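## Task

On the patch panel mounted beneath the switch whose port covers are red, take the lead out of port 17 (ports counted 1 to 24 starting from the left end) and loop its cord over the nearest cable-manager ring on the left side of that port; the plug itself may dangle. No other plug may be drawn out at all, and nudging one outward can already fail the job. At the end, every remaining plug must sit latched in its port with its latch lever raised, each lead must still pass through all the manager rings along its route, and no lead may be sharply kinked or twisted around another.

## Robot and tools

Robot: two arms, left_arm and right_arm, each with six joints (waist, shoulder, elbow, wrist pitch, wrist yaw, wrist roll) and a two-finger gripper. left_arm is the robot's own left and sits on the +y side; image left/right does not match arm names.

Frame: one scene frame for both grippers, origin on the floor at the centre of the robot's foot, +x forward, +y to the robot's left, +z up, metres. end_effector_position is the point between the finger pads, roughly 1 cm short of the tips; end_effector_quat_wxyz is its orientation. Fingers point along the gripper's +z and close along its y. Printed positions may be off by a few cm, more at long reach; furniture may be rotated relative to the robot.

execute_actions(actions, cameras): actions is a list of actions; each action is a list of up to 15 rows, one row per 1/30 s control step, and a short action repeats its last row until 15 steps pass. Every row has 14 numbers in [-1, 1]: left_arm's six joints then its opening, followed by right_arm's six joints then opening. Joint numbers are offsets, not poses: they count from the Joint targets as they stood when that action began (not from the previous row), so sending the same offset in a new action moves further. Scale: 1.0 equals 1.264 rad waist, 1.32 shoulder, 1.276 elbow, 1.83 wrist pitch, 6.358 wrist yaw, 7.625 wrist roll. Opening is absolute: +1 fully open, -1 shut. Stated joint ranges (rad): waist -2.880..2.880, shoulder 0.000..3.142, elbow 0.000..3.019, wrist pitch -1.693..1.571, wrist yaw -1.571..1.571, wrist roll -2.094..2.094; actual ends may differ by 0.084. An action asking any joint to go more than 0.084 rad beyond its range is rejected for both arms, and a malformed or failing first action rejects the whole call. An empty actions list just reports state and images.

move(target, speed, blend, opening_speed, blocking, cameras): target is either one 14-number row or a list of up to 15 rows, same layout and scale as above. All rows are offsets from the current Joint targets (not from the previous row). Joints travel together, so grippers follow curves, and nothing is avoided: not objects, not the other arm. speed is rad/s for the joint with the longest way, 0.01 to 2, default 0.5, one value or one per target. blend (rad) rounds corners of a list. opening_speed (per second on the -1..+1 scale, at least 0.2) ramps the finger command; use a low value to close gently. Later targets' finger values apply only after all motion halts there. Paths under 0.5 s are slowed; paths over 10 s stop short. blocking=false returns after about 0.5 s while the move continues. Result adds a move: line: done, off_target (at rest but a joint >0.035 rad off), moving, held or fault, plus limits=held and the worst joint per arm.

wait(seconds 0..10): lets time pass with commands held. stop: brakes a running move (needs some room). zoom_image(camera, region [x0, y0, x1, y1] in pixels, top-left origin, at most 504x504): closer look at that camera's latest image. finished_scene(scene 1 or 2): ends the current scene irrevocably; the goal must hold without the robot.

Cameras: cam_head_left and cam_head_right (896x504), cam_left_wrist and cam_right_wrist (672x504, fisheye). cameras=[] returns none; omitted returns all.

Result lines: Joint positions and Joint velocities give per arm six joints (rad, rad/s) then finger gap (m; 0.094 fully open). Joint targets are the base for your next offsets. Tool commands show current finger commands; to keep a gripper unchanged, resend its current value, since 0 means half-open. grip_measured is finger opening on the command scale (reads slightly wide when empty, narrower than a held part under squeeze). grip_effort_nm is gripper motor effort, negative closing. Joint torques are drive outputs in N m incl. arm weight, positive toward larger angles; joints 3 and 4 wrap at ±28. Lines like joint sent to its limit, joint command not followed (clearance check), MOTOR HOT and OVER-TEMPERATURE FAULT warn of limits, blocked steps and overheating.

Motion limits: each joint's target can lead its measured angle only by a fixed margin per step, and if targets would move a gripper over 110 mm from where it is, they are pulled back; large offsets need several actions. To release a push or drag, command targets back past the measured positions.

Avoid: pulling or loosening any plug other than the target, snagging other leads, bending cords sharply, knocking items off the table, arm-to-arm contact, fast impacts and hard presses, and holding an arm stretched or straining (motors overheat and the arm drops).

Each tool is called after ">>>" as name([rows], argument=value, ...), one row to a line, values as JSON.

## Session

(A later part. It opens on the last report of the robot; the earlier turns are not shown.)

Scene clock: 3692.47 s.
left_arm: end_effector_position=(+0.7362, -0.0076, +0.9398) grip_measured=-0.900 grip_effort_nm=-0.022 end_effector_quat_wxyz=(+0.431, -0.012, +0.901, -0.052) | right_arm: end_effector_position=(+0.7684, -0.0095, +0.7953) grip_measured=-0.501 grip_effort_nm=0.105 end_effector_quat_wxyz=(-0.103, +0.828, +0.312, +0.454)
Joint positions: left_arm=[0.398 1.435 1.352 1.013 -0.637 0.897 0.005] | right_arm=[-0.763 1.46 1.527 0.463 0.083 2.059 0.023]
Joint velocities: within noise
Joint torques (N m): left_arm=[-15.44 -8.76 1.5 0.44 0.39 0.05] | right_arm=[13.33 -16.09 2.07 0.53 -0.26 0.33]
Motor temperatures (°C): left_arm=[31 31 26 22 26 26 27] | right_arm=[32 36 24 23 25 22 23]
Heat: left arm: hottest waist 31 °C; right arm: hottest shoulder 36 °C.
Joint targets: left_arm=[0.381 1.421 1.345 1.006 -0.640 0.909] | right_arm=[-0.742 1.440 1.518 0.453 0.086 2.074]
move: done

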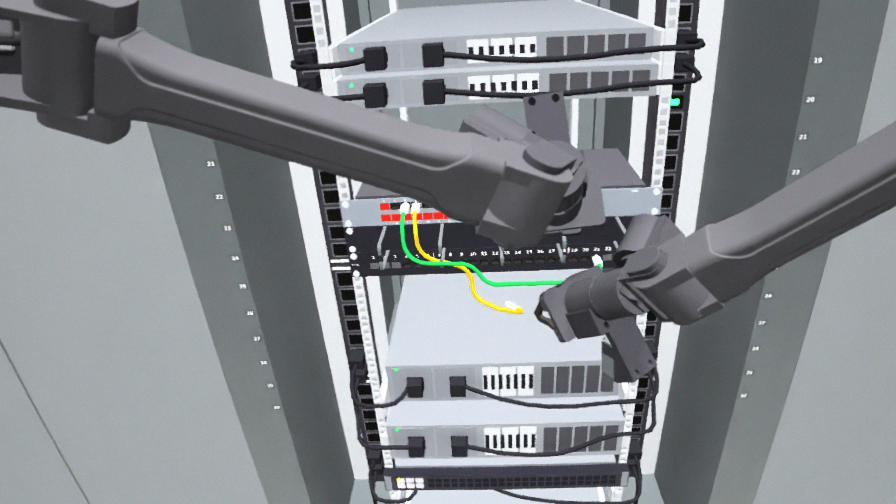

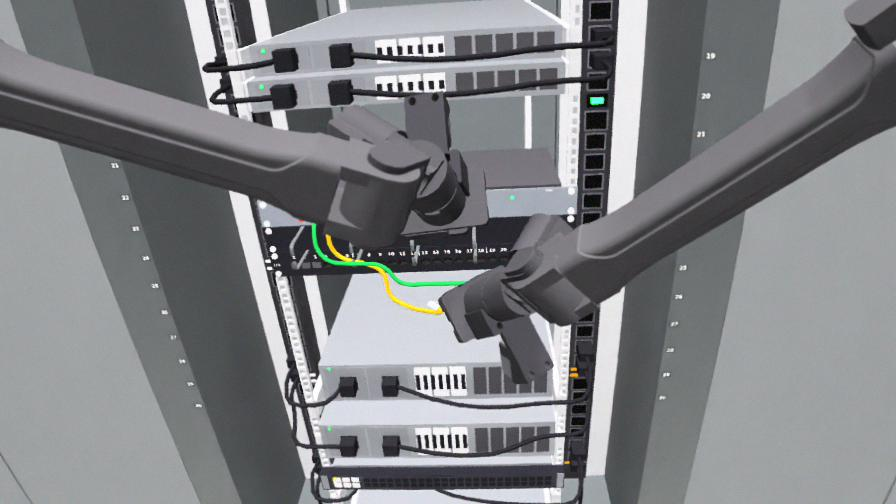

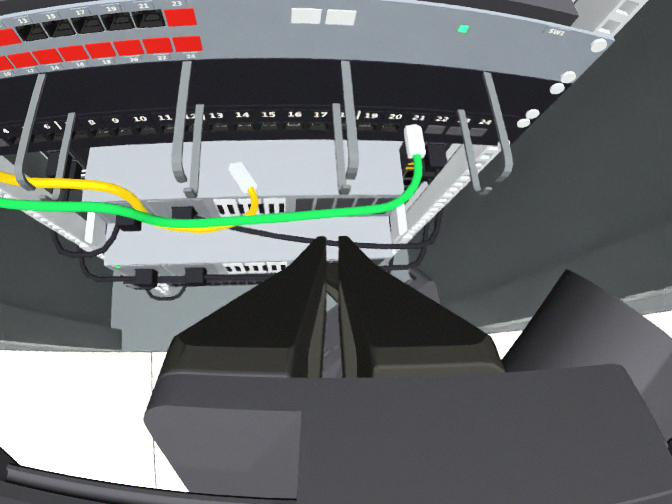

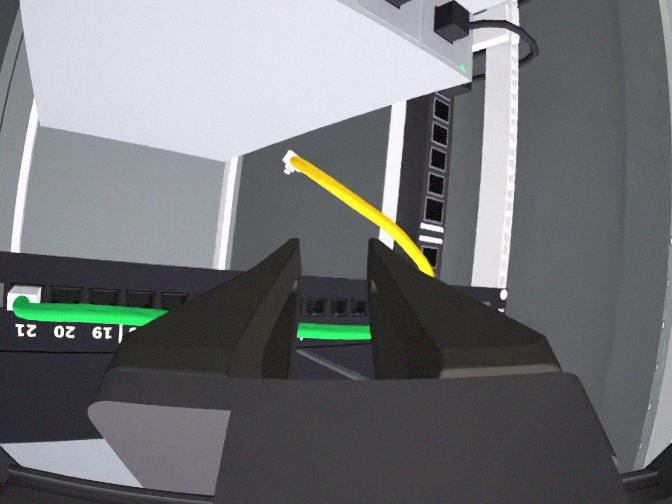

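>>> move(target=[0,0,0,0,0,0,-0.9,-0.0016,0.1068,0.1614,-0.0421,0,0,-0.5], speed=0.2)

>>> zoom_image(camera="cam_left_wrist", region=[100, 100, 450, 360])

>>> zoom_image(camera="cam_right_wrist", region=[180, 80, 520, 370])

Scene clock: 3737.77 s.
left_arm: end_effector_position=(+0.7362, -0.0076, +0.9398) grip_measured=-0.900 grip_effort_nm=-0.017 end_effector_quat_wxyz=(+0.431, -0.012, +0.901, -0.052) | right_arm: end_effector_position=(+0.7950, +0.0143, +0.7717) grip_measured=-0.501 grip_effort_nm=0.095 end_effector_quat_wxyz=(-0.106, +0.829, +0.314, +0.451)
Joint positions: left_arm=[0.398 1.435 1.352 1.013 -0.637 0.897 0.005] | right_arm=[-0.763 1.564 1.698 0.386 0.083 2.06 0.023]
Joint velocities: within noise
Joint torques (N m): left_arm=[-15.44 -8.82 1.48 0.36 0.39 0.04] | right_arm=[14.27 -13.92 5.35 0.51 -0.27 0.32]
Motor temperatures (°C): left_arm=[31 31 26 22 26 26 27] | right_arm=[32 39 24 23 25 21 23]
Heat: left arm: hottest waist 31 °C; right arm: hottest shoulder 39 °C.
Joint targets: left_arm=[0.381 1.421 1.345 1.006 -0.640 0.909] | right_arm=[-0.744 1.581 1.724 0.376 0.086 2.074]
move: done

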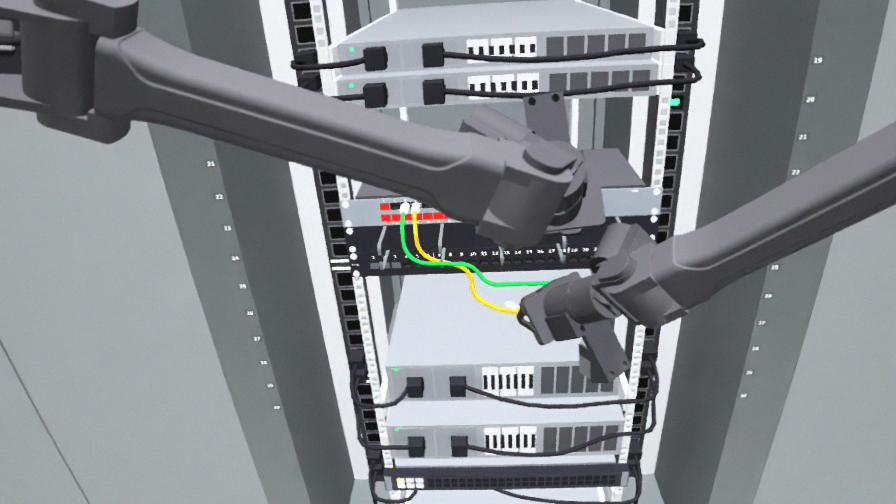

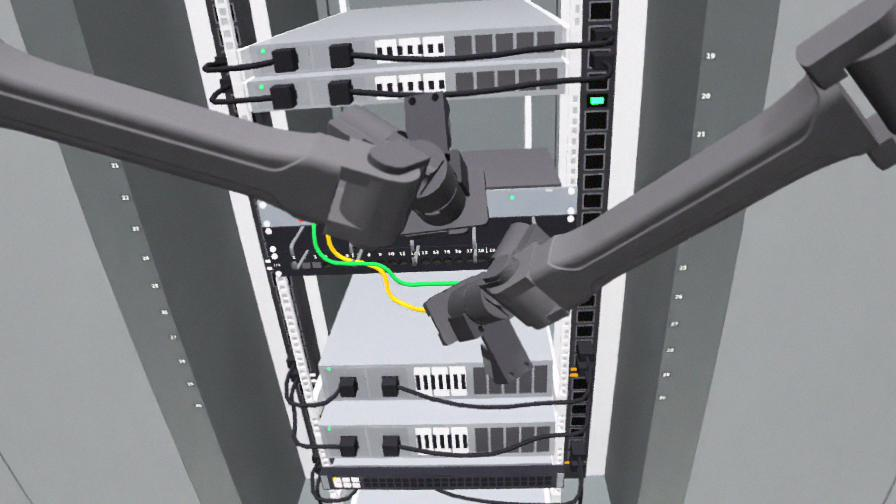

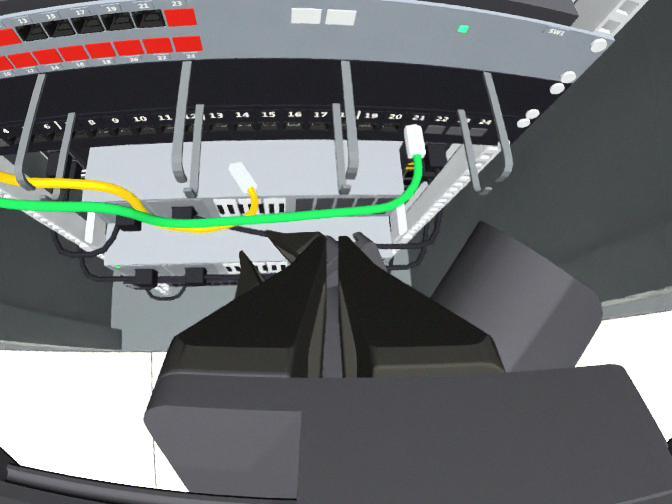

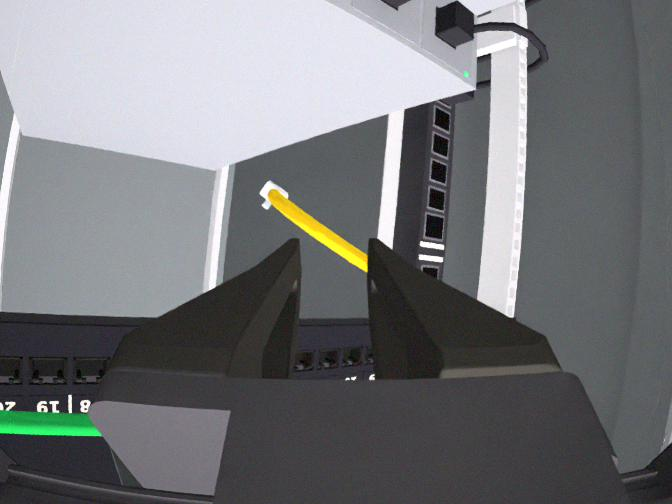

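Scaled by 1.440 from the camera's 672x504 image, which has a finer 960x720 frame.

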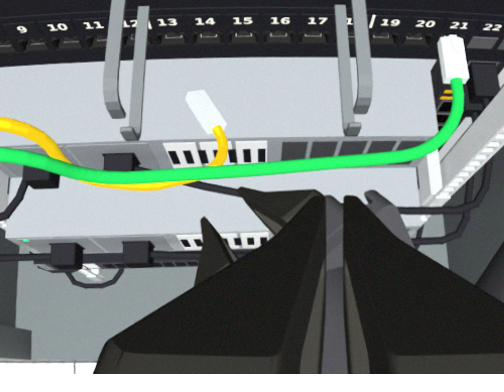

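Scaled by 1.482 from the camera's 672x504 image, which has a finer 960x720 frame.

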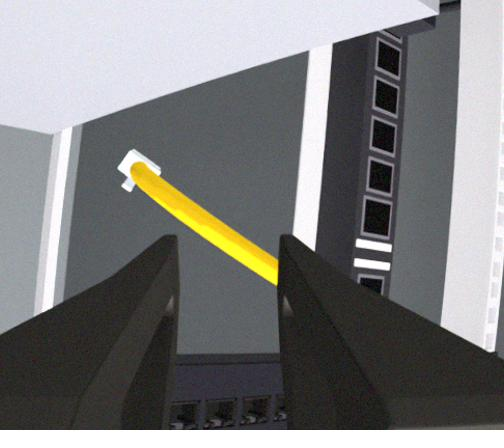

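>>> move([
  [0,0,0,0,0,0,-0.9,0,-0.1053,-0.1638,0.053,0,0,-0.5],
  [0,0,0,0,0,0,-0.9,-0.0815,0.2886,0.0259,0.5536,-0.0483,-0.1655,-0.5],
], speed=[0.3,0.6], blend=0.05)

>>> zoom_image(camera="cam_right_wrist", region=[180, 0, 600, 300])

Scene clock: 3826.80 s.
left_arm: end_effector_position=(+0.7362, -0.0076, +0.9398) grip_measured=-0.900 grip_effort_nm=-0.022 end_effector_quat_wxyz=(+0.431, -0.012, +0.901, -0.052) | right_arm: end_effector_position=(+0.7187, +0.0452, +0.7519) grip_measured=-0.501 grip_effort_nm=0.100 end_effector_quat_wxyz=(+0.428, +0.431, +0.559, +0.565)
Joint positions: left_arm=[0.398 1.435 1.352 1.013 -0.637 0.897 0.005] | right_arm=[-0.827 1.951 1.743 1.371 -0.218 0.827 0.023]
Joint velocities: within noise
Joint torques (N m): left_arm=[-15.56 -8.88 1.5 0.39 0.39 0.04] | right_arm=[13.68 -11.99 2.59 2.11 -0.57 -0.06]
Motor temperatures (°C): left_arm=[31 31 25 22 26 26 27] | right_arm=[33 35 26 23 25 21 23]
Heat: left arm: hottest waist 31 °C; right arm: hottest shoulder 35 °C.
Joint targets: left_arm=[0.381 1.421 1.345 1.006 -0.640 0.909] | right_arm=[-0.847 1.962 1.757 1.389 -0.221 0.812]
move: done

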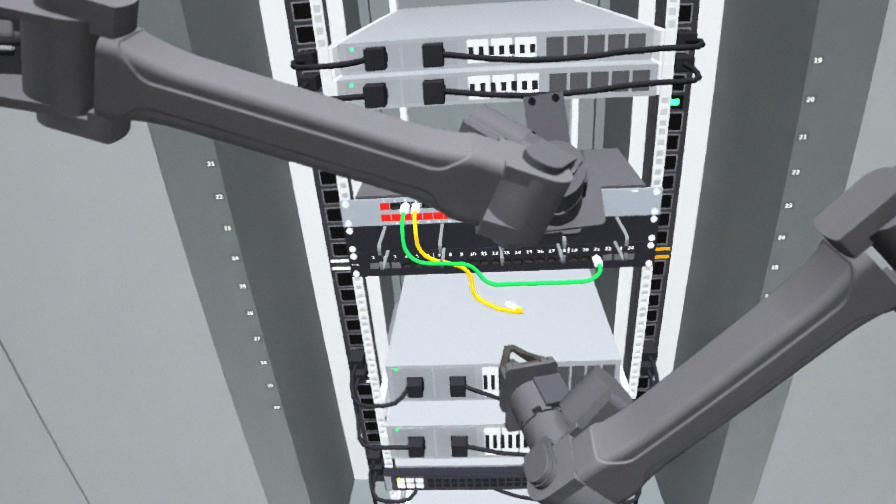

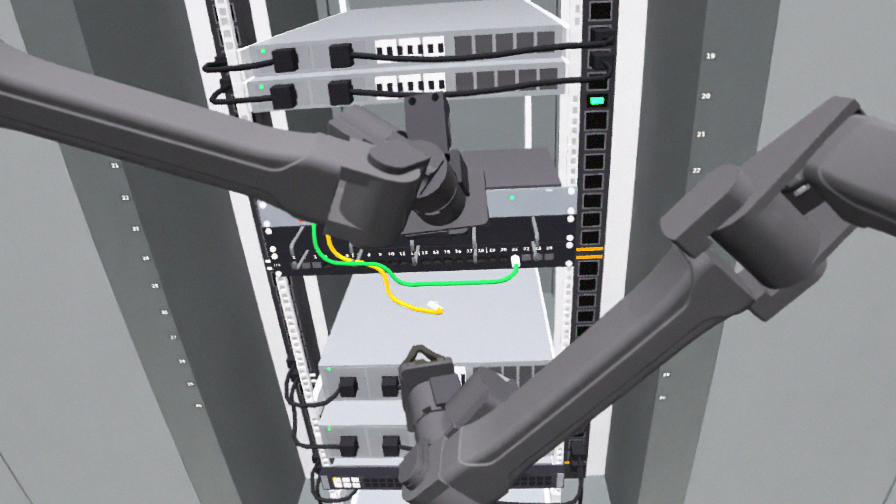

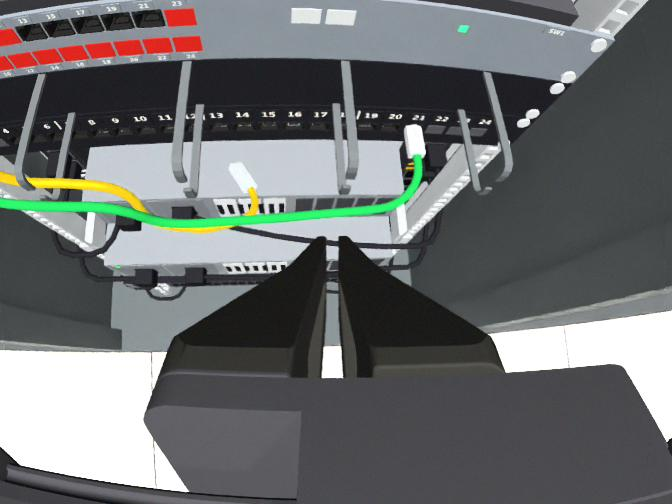

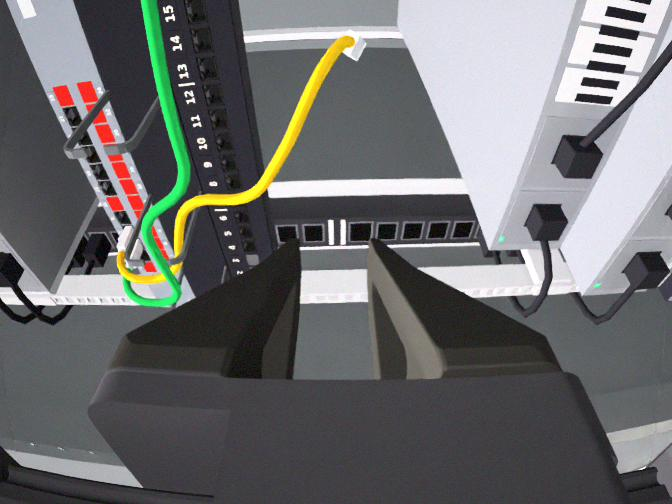

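Scaled by 1.200 from the camera's 672x504 image, which has a finer 960x720 frame.

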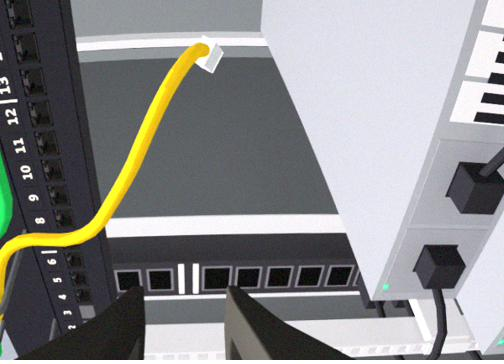

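>>> move(target=[0,0,0,0,0,0,-0.9,0.038,0.0053,0.1267,-0.0945,0.0019,0.0514,-0.5], speed=0.3)

>>> zoom_image(camera="cam_right_wrist", region=[150, 0, 570, 300])

>>> zoom_image(camera="cam_left_wrist", region=[100, 100, 450, 360])

Scene clock: 3889.17 s.
left_arm: end_effector_position=(+0.7362, -0.0076, +0.9398) grip_measured=-0.900 grip_effort_nm=-0.017 end_effector_quat_wxyz=(+0.431, -0.012, +0.901, -0.052) | right_arm: end_effector_position=(+0.7785, +0.0393, +0.7582) grip_measured=-0.501 grip_effort_nm=0.095 end_effector_quat_wxyz=(+0.323, +0.526, +0.468, +0.633)
Joint positions: left_arm=[0.398 1.435 1.352 1.013 -0.637 0.897 0.005] | right_arm=[-0.824 1.951 1.898 1.226 -0.211 1.189 0.023]
Joint velocities: within noise
Joint torques (N m): left_arm=[-15.56 -8.94 1.51 0.44 0.37 0.04] | right_arm=[17.49 -13.04 4.11 0.95 -0.33 0.23]
Motor temperatures (°C): left_arm=[31 31 25 22 26 26 27] | right_arm=[33 36 25 23 26 22 23]
Heat: left arm: hottest waist 31 °C; right arm: hottest shoulder 36 °C.
Joint targets: left_arm=[0.381 1.421 1.345 1.006 -0.640 0.909] | right_arm=[-0.799 1.969 1.919 1.216 -0.208 1.204]
move: done

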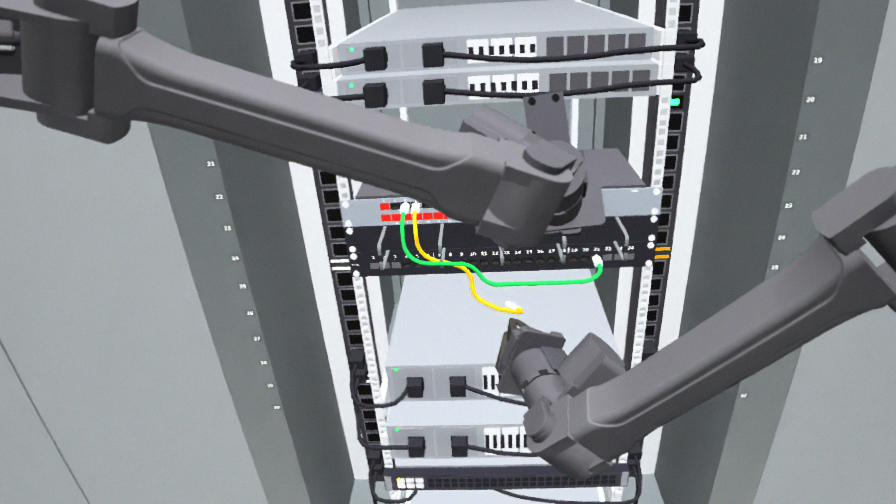

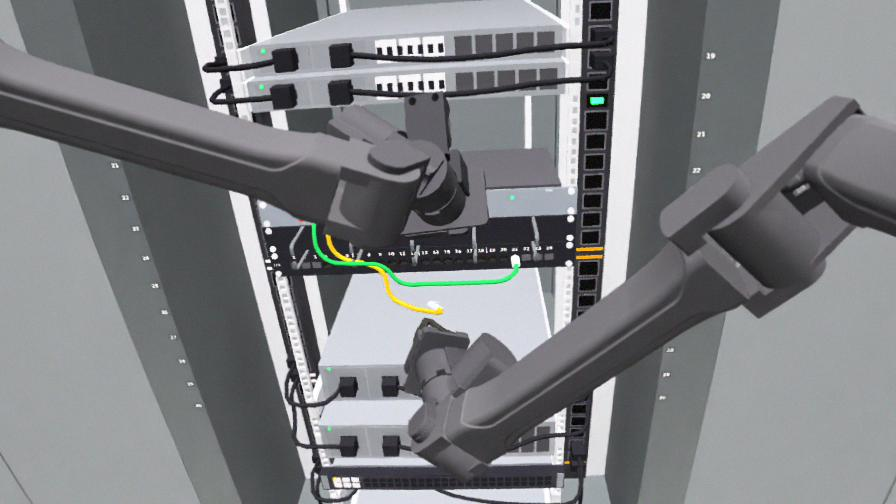

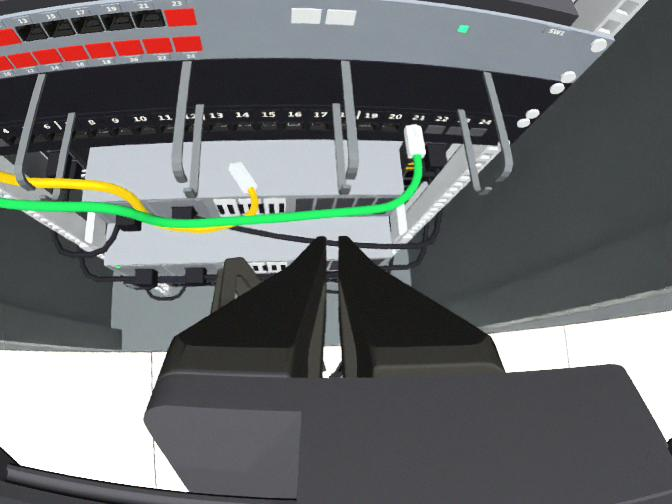

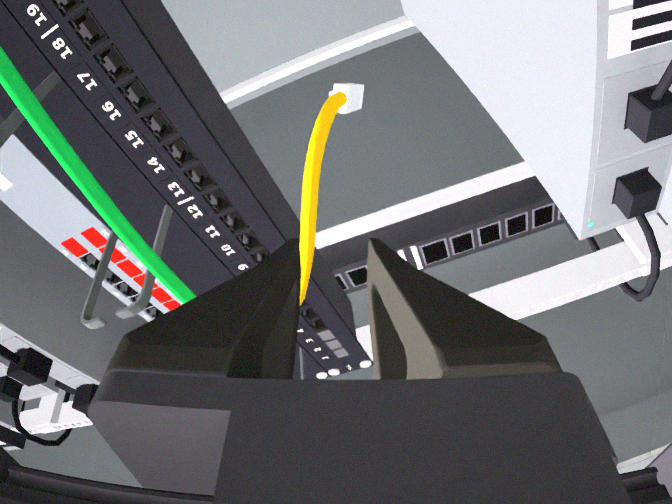

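Scaled by 1.200 from the camera's 672x504 image, which has a finer 960x720 frame.

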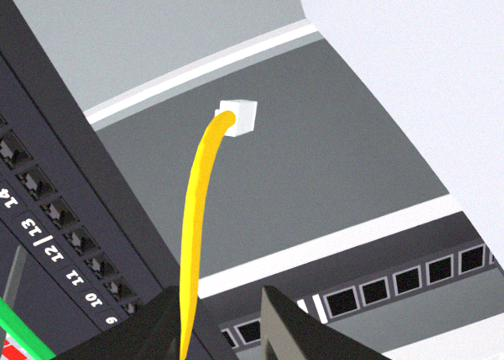

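Scaled by 1.440 from the camera's 672x504 image, which has a finer 960x720 frame.

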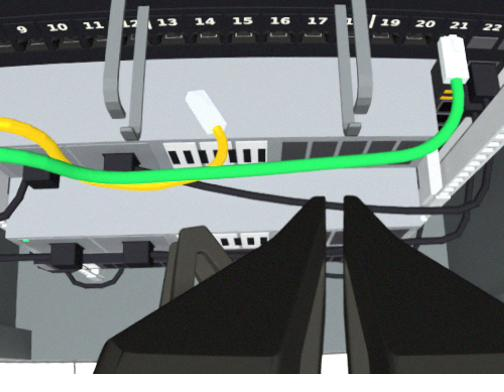

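>>> move([
  [0,0,0,0,0,0,-0.9,0.0047,-0.053,-0.0588,0.0175,0,0,-0.5],
  [0,0,0,0,0,0,-0.9,0.0079,-0.0083,0.0329,-0.0306,0,0,-0.5],
], speed=0.15)

>>> zoom_image(camera="cam_right_wrist", region=[150, 50, 570, 400])

Scene clock: 3920.40 s.
left_arm: end_effector_position=(+0.7362, -0.0076, +0.9398) grip_measured=-0.900 grip_effort_nm=-0.017 end_effector_quat_wxyz=(+0.431, -0.012, +0.901, -0.052) | right_arm: end_effector_position=(+0.7990, +0.0389, +0.7680) grip_measured=-0.501 grip_effort_nm=0.105 end_effector_quat_wxyz=(+0.319, +0.527, +0.466, +0.635)
Joint positions: left_arm=[0.398 1.435 1.352 1.013 -0.637 0.897 0.005] | right_arm=[-0.815 1.939 1.938 1.17 -0.211 1.19 0.023]
Joint velocities: within noise
Joint torques (N m): left_arm=[-15.56 -8.59 1.54 0.4 0.4 0.04] | right_arm=[17.55 -13.04 4.6 0.95 -0.34 0.23]
Motor temperatures (°C): left_arm=[31 31 25 22 26 26 27] | right_arm=[34 36 25 23 25 21 23]
Heat: left arm: hottest waist 31 °C; right arm: hottest shoulder 36 °C.
Joint targets: left_arm=[0.381 1.421 1.345 1.006 -0.640 0.909] | right_arm=[-0.789 1.958 1.960 1.160 -0.209 1.204]
move: done

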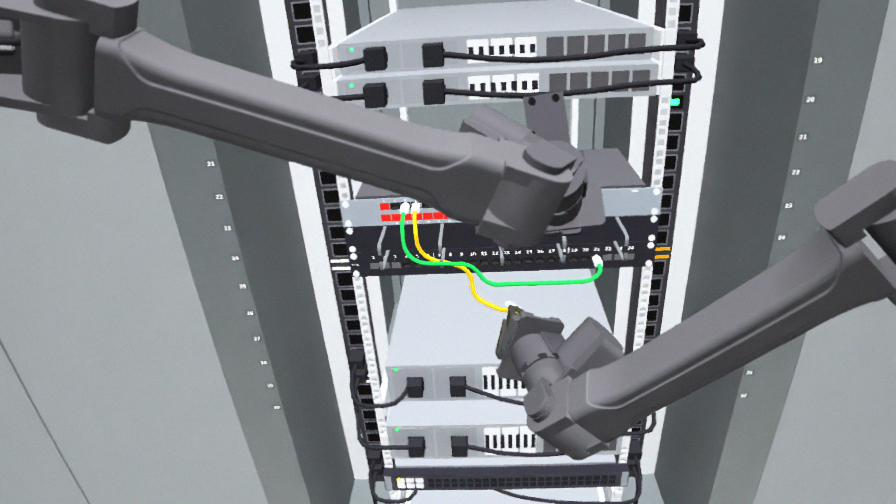

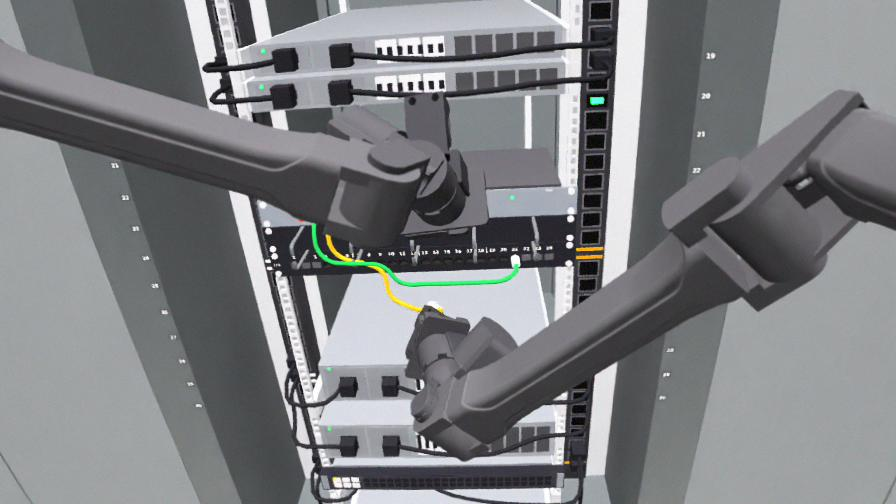

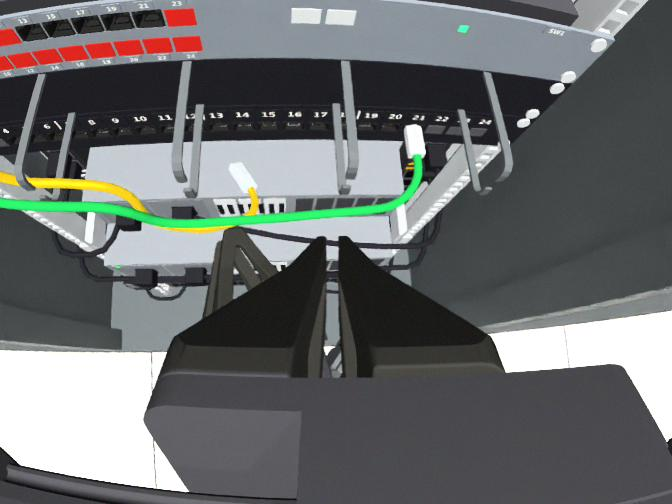

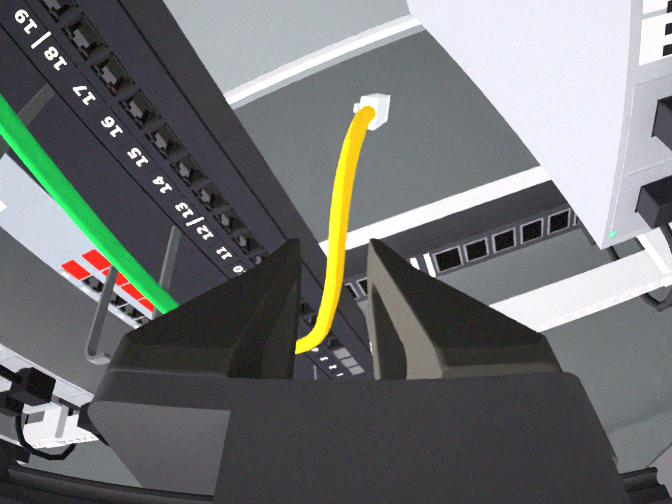

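Scaled by 1.200 from the camera's 672x504 image, which has a finer 960x720 frame.

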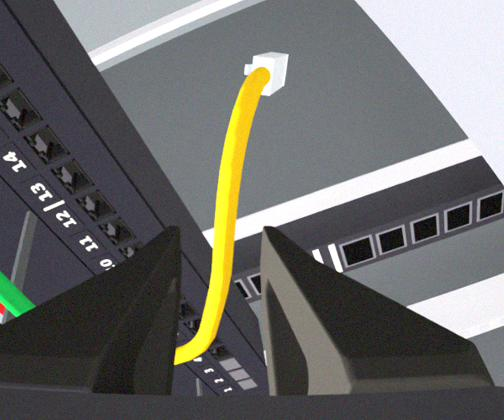

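>>> move(target=[0,0,0,0,0,0,-0.9,0,0,0,0,0,0,-0.97], opening_speed=0.4, cameras=["cam_right_wrist","cam_left_wrist"])

>>> zoom_image(camera="cam_right_wrist", region=[150, 50, 570, 400])

Scene clock: 3932.43 s.
left_arm: end_effector_position=(+0.7362, -0.0076, +0.9398) grip_measured=-0.900 grip_effort_nm=-0.017 end_effector_quat_wxyz=(+0.431, -0.012, +0.901, -0.052) | right_arm: end_effector_position=(+0.7990, +0.0389, +0.7680) grip_measured=-0.967 grip_effort_nm=-0.081 end_effector_quat_wxyz=(+0.319, +0.527, +0.466, +0.635)
Joint positions: left_arm=[0.398 1.435 1.352 1.013 -0.637 0.897 0.005] | right_arm=[-0.815 1.939 1.938 1.17 -0.211 1.19 0.002]
Joint velocities: within noise
Joint torques (N m): left_arm=[-15.44 -8.88 1.51 0.39 0.38 0.05] | right_arm=[17.49 -13.1 4.66 0.9 -0.34 0.22]
Motor temperatures (°C): left_arm=[31 31 25 22 26 26 27] | right_arm=[34 36 26 23 25 21 23]
Heat: left arm: hottest waist 31 °C; right arm: hottest shoulder 36 °C.
Joint targets: left_arm=[0.381 1.421 1.345 1.006 -0.640 0.909] | right_arm=[-0.789 1.958 1.960 1.160 -0.209 1.204]
move: done
Images, in order (width x height): cam_left_wrist 672x504, cam_right_wrist 672x504.

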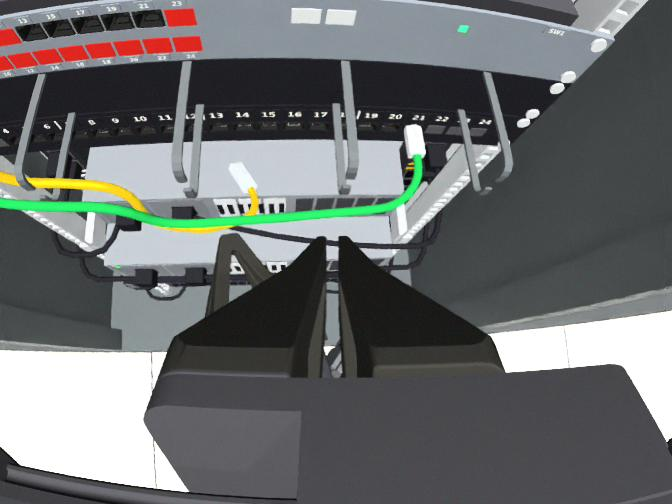

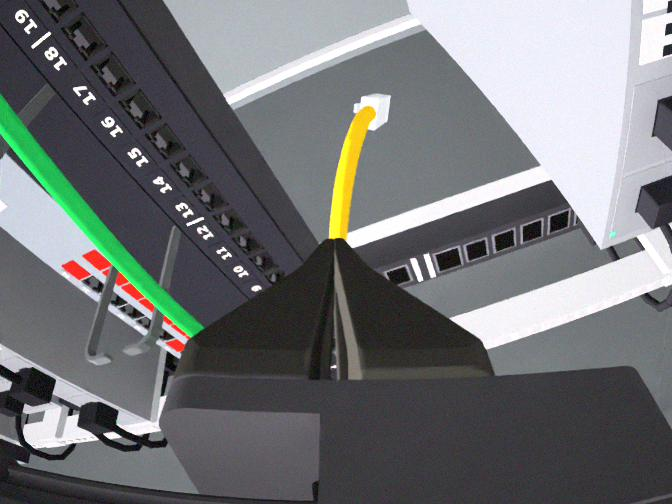

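Scaled by 1.200 from the camera's 672x504 image, which has a finer 960x720 frame.

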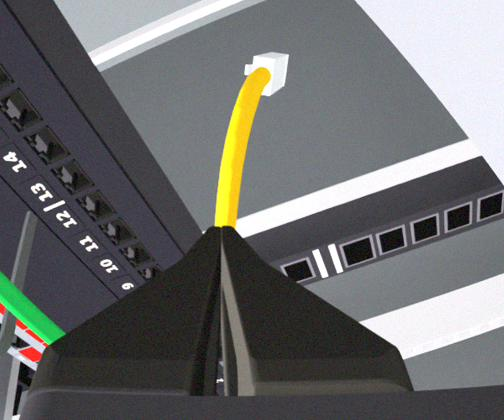

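>>> move([
  [0,0,0,0,0,0,-0.9,0,0,0,0,0,0,-0.6],
  [0,0,0,0,0,0,-0.9,0.0035,0.0132,0.0486,-0.0244,0,0,-0.6],
], speed=0.15, cameras=["cam_right_wrist","cam_left_wrist"])

>>> zoom_image(camera="cam_right_wrist", region=[150, 50, 570, 400])

Scene clock: 3950.73 s.
left_arm: end_effector_position=(+0.7362, -0.0076, +0.9398) grip_measured=-0.900 grip_effort_nm=-0.017 end_effector_quat_wxyz=(+0.431, -0.012, +0.901, -0.052) | right_arm: end_effector_position=(+0.8144, +0.0411, +0.7700) grip_measured=-0.601 grip_effort_nm=0.110 end_effector_quat_wxyz=(+0.318, +0.527, +0.464, +0.637)
Joint positions: left_arm=[0.398 1.435 1.352 1.013 -0.637 0.897 0.005] | right_arm=[-0.81 1.953 1.998 1.126 -0.211 1.19 0.019]
Joint velocities: within noise
Joint torques (N m): left_arm=[-15.56 -8.76 1.52 0.44 0.39 0.05] | right_arm=[17.49 -13.04 5.19 0.9 -0.36 0.24]
Motor temperatures (°C): left_arm=[31 31 25 22 26 26 27] | right_arm=[34 36 26 23 25 21 23]
Heat: left arm: hottest waist 31 °C; right arm: hottest shoulder 36 °C.
Joint targets: left_arm=[0.381 1.421 1.345 1.006 -0.640 0.909] | right_arm=[-0.785 1.976 2.023 1.115 -0.209 1.204]
move: done
Images, in order (width x height): cam_left_wrist 672x504, cam_right_wrist 672x504.

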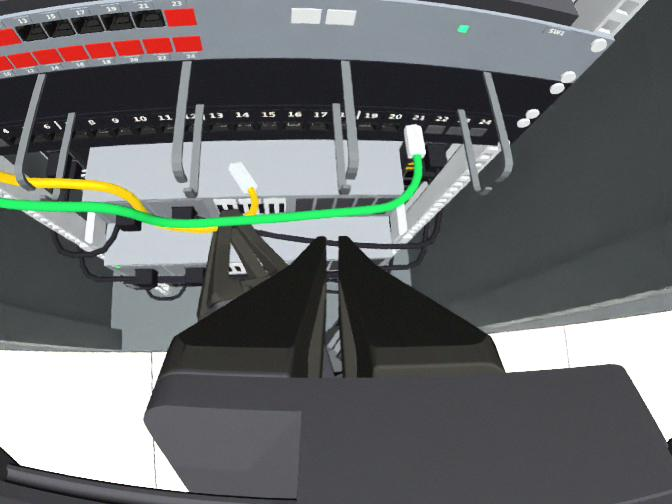

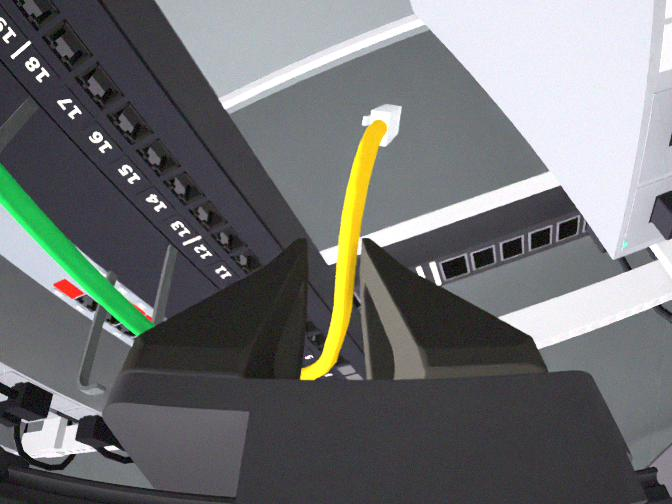

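Scaled by 1.200 from the camera's 672x504 image, which has a finer 960x720 frame.

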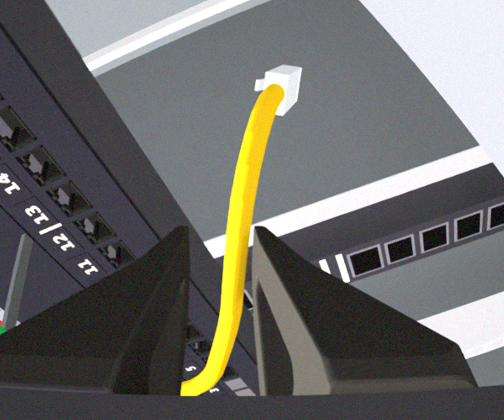

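>>> move(target=[0,0,0,0,0,0,-0.9,0,0,0,0,0,0,-0.97], opening_speed=0.4, cameras=["cam_right_wrist","cam_left_wrist"])

>>> zoom_image(camera="cam_right_wrist", region=[150, 50, 570, 400])

Scene clock: 3960.40 s.
left_arm: end_effector_position=(+0.7362, -0.0076, +0.9398) grip_measured=-0.900 grip_effort_nm=-0.017 end_effector_quat_wxyz=(+0.431, -0.012, +0.901, -0.052) | right_arm: end_effector_position=(+0.8131, +0.0424, +0.7687) grip_measured=-0.897 grip_effort_nm=-0.955 end_effector_quat_wxyz=(+0.317, +0.527, +0.465, +0.637)
Joint positions: left_arm=[0.398 1.435 1.352 1.013 -0.637 0.897 0.005] | right_arm=[-0.81 1.955 1.998 1.125 -0.211 1.191 0.005]
Joint velocities: within noise
Joint torques (N m): left_arm=[-15.44 -8.82 1.47 0.4 0.4 0.04] | right_arm=[17.79 -12.92 5.16 0.91 -0.35 0.23]
Motor temperatures (°C): left_arm=[31 31 25 22 26 26 27] | right_arm=[34 36 26 23 25 21 23]
Heat: left arm: hottest waist 31 °C; right arm: hottest shoulder 36 °C.
Joint targets: left_arm=[0.381 1.421 1.345 1.006 -0.640 0.909] | right_arm=[-0.785 1.976 2.023 1.115 -0.209 1.204]
move: done
Images, in order (width x height): cam_left_wrist 672x504, cam_right_wrist 672x504.

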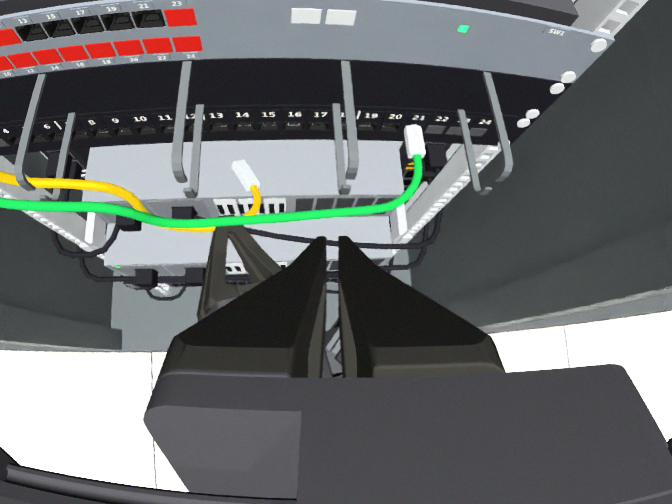

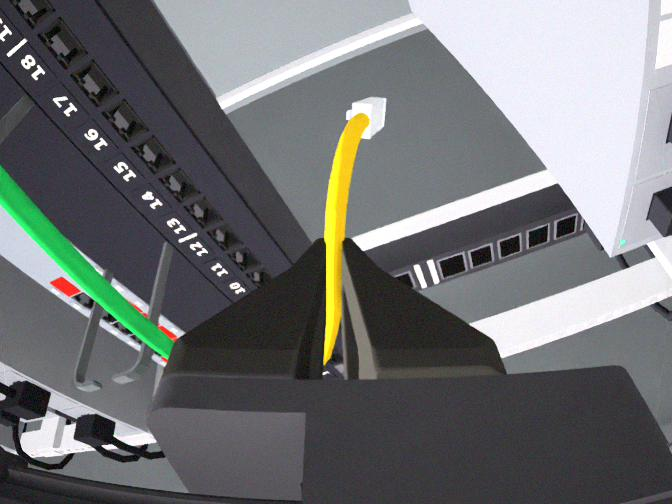

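Scaled by 1.200 from the camera's 672x504 image, which has a finer 960x720 frame.

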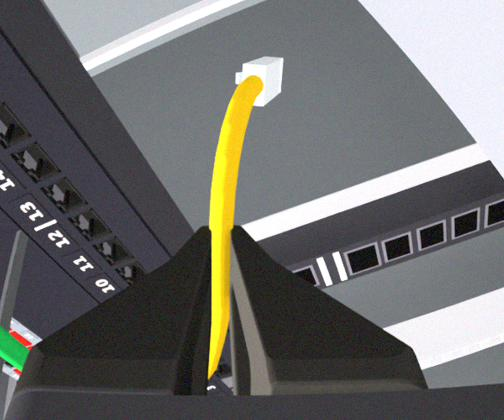

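>>> move([
  [0,0,0,0,0,0,-0.9,0,-0.0523,-0.1418,0.0749,0,0,-0.97],
  [0,0,0,0,0,0,-0.9,0.0285,0.1318,0.0956,0.2180,0.0090,-0.1822,-0.97],
], speed=[0.2,0.4], blend=0.02)

>>> zoom_image(camera="cam_right_wrist", region=[150, 0, 570, 300])

>>> zoom_image(camera="cam_left_wrist", region=[100, 100, 450, 360])

Scene clock: 4010.87 s.
left_arm: end_effector_position=(+0.7362, -0.0076, +0.9398) grip_measured=-0.900 grip_effort_nm=-0.017 end_effector_quat_wxyz=(+0.431, -0.012, +0.901, -0.052) | right_arm: end_effector_position=(+0.7723, +0.0457, +0.7952) grip_measured=-0.899 grip_effort_nm=-0.999 end_effector_quat_wxyz=(+0.744, +0.190, +0.596, +0.235)
Joint positions: left_arm=[0.398 1.435 1.352 1.013 -0.637 0.897 0.005] | right_arm=[-0.767 2.127 2.125 1.499 -0.158 -0.164 0.005]
Joint velocities: within noise
Joint torques (N m): left_arm=[-15.5 -8.76 1.47 0.42 0.39 0.05] | right_arm=[18.61 -11.22 4.29 1.89 -0.19 -0.08]
Motor temperatures (°C): left_arm=[31 31 25 22 26 26 27] | right_arm=[35 37 26 23 25 21 25]
Heat: left arm: hottest waist 31 °C; right arm: hottest shoulder 37 °C.
Joint targets: left_arm=[0.381 1.421 1.345 1.006 -0.640 0.909] | right_arm=[-0.749 2.150 2.145 1.514 -0.151 -0.186]
move: done

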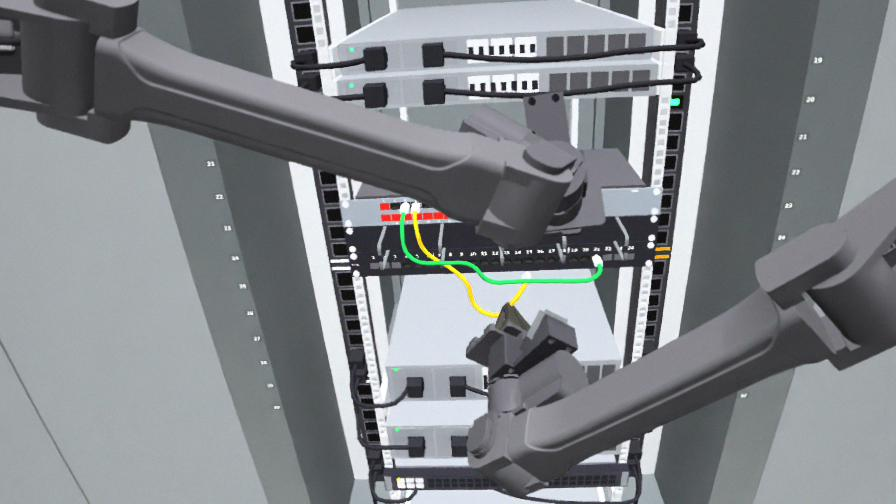

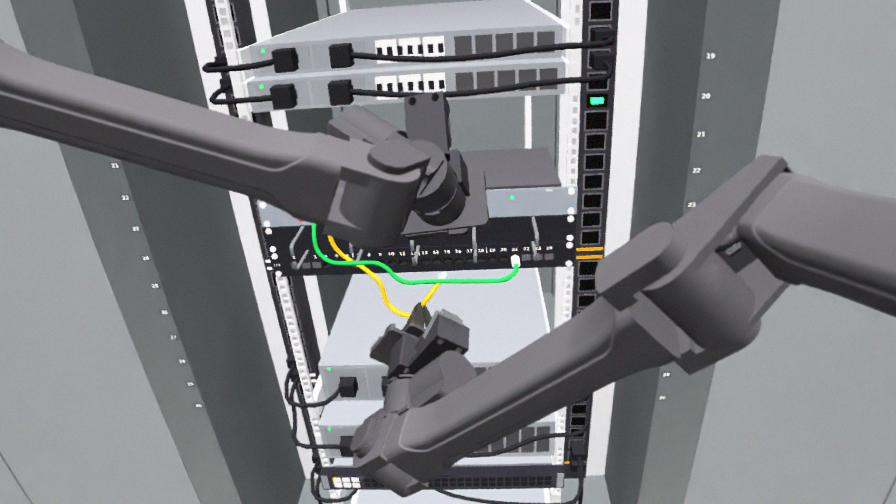

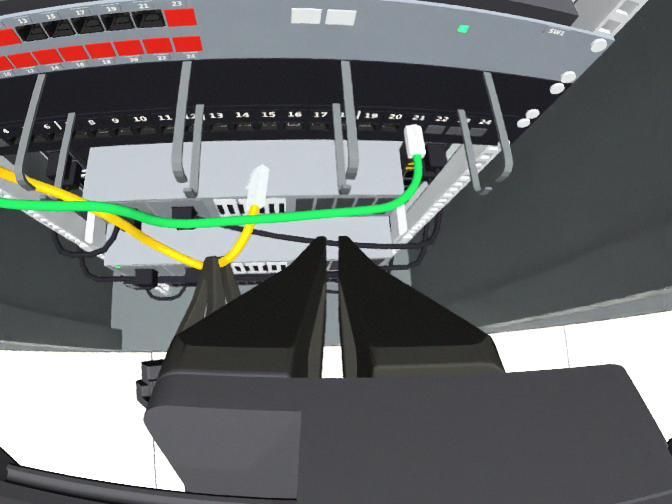

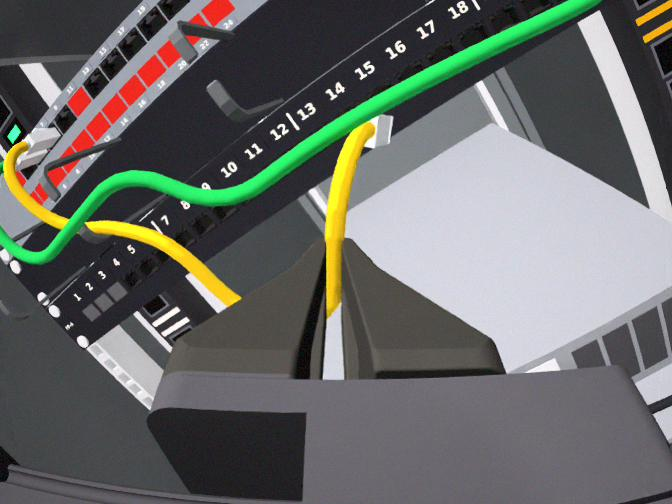

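Scaled by 1.200 from the camera's 672x504 image, which has a finer 960x720 frame.

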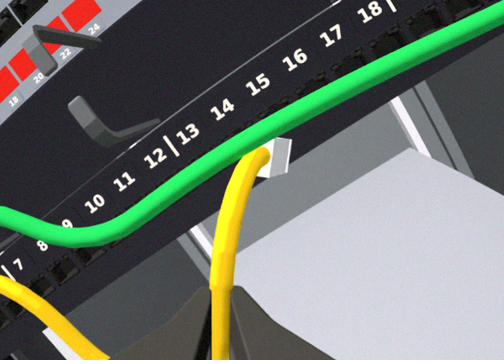

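Scaled by 1.440 from the camera's 672x504 image, which has a finer 960x720 frame.

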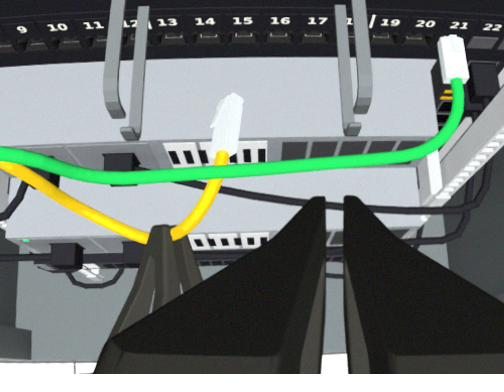

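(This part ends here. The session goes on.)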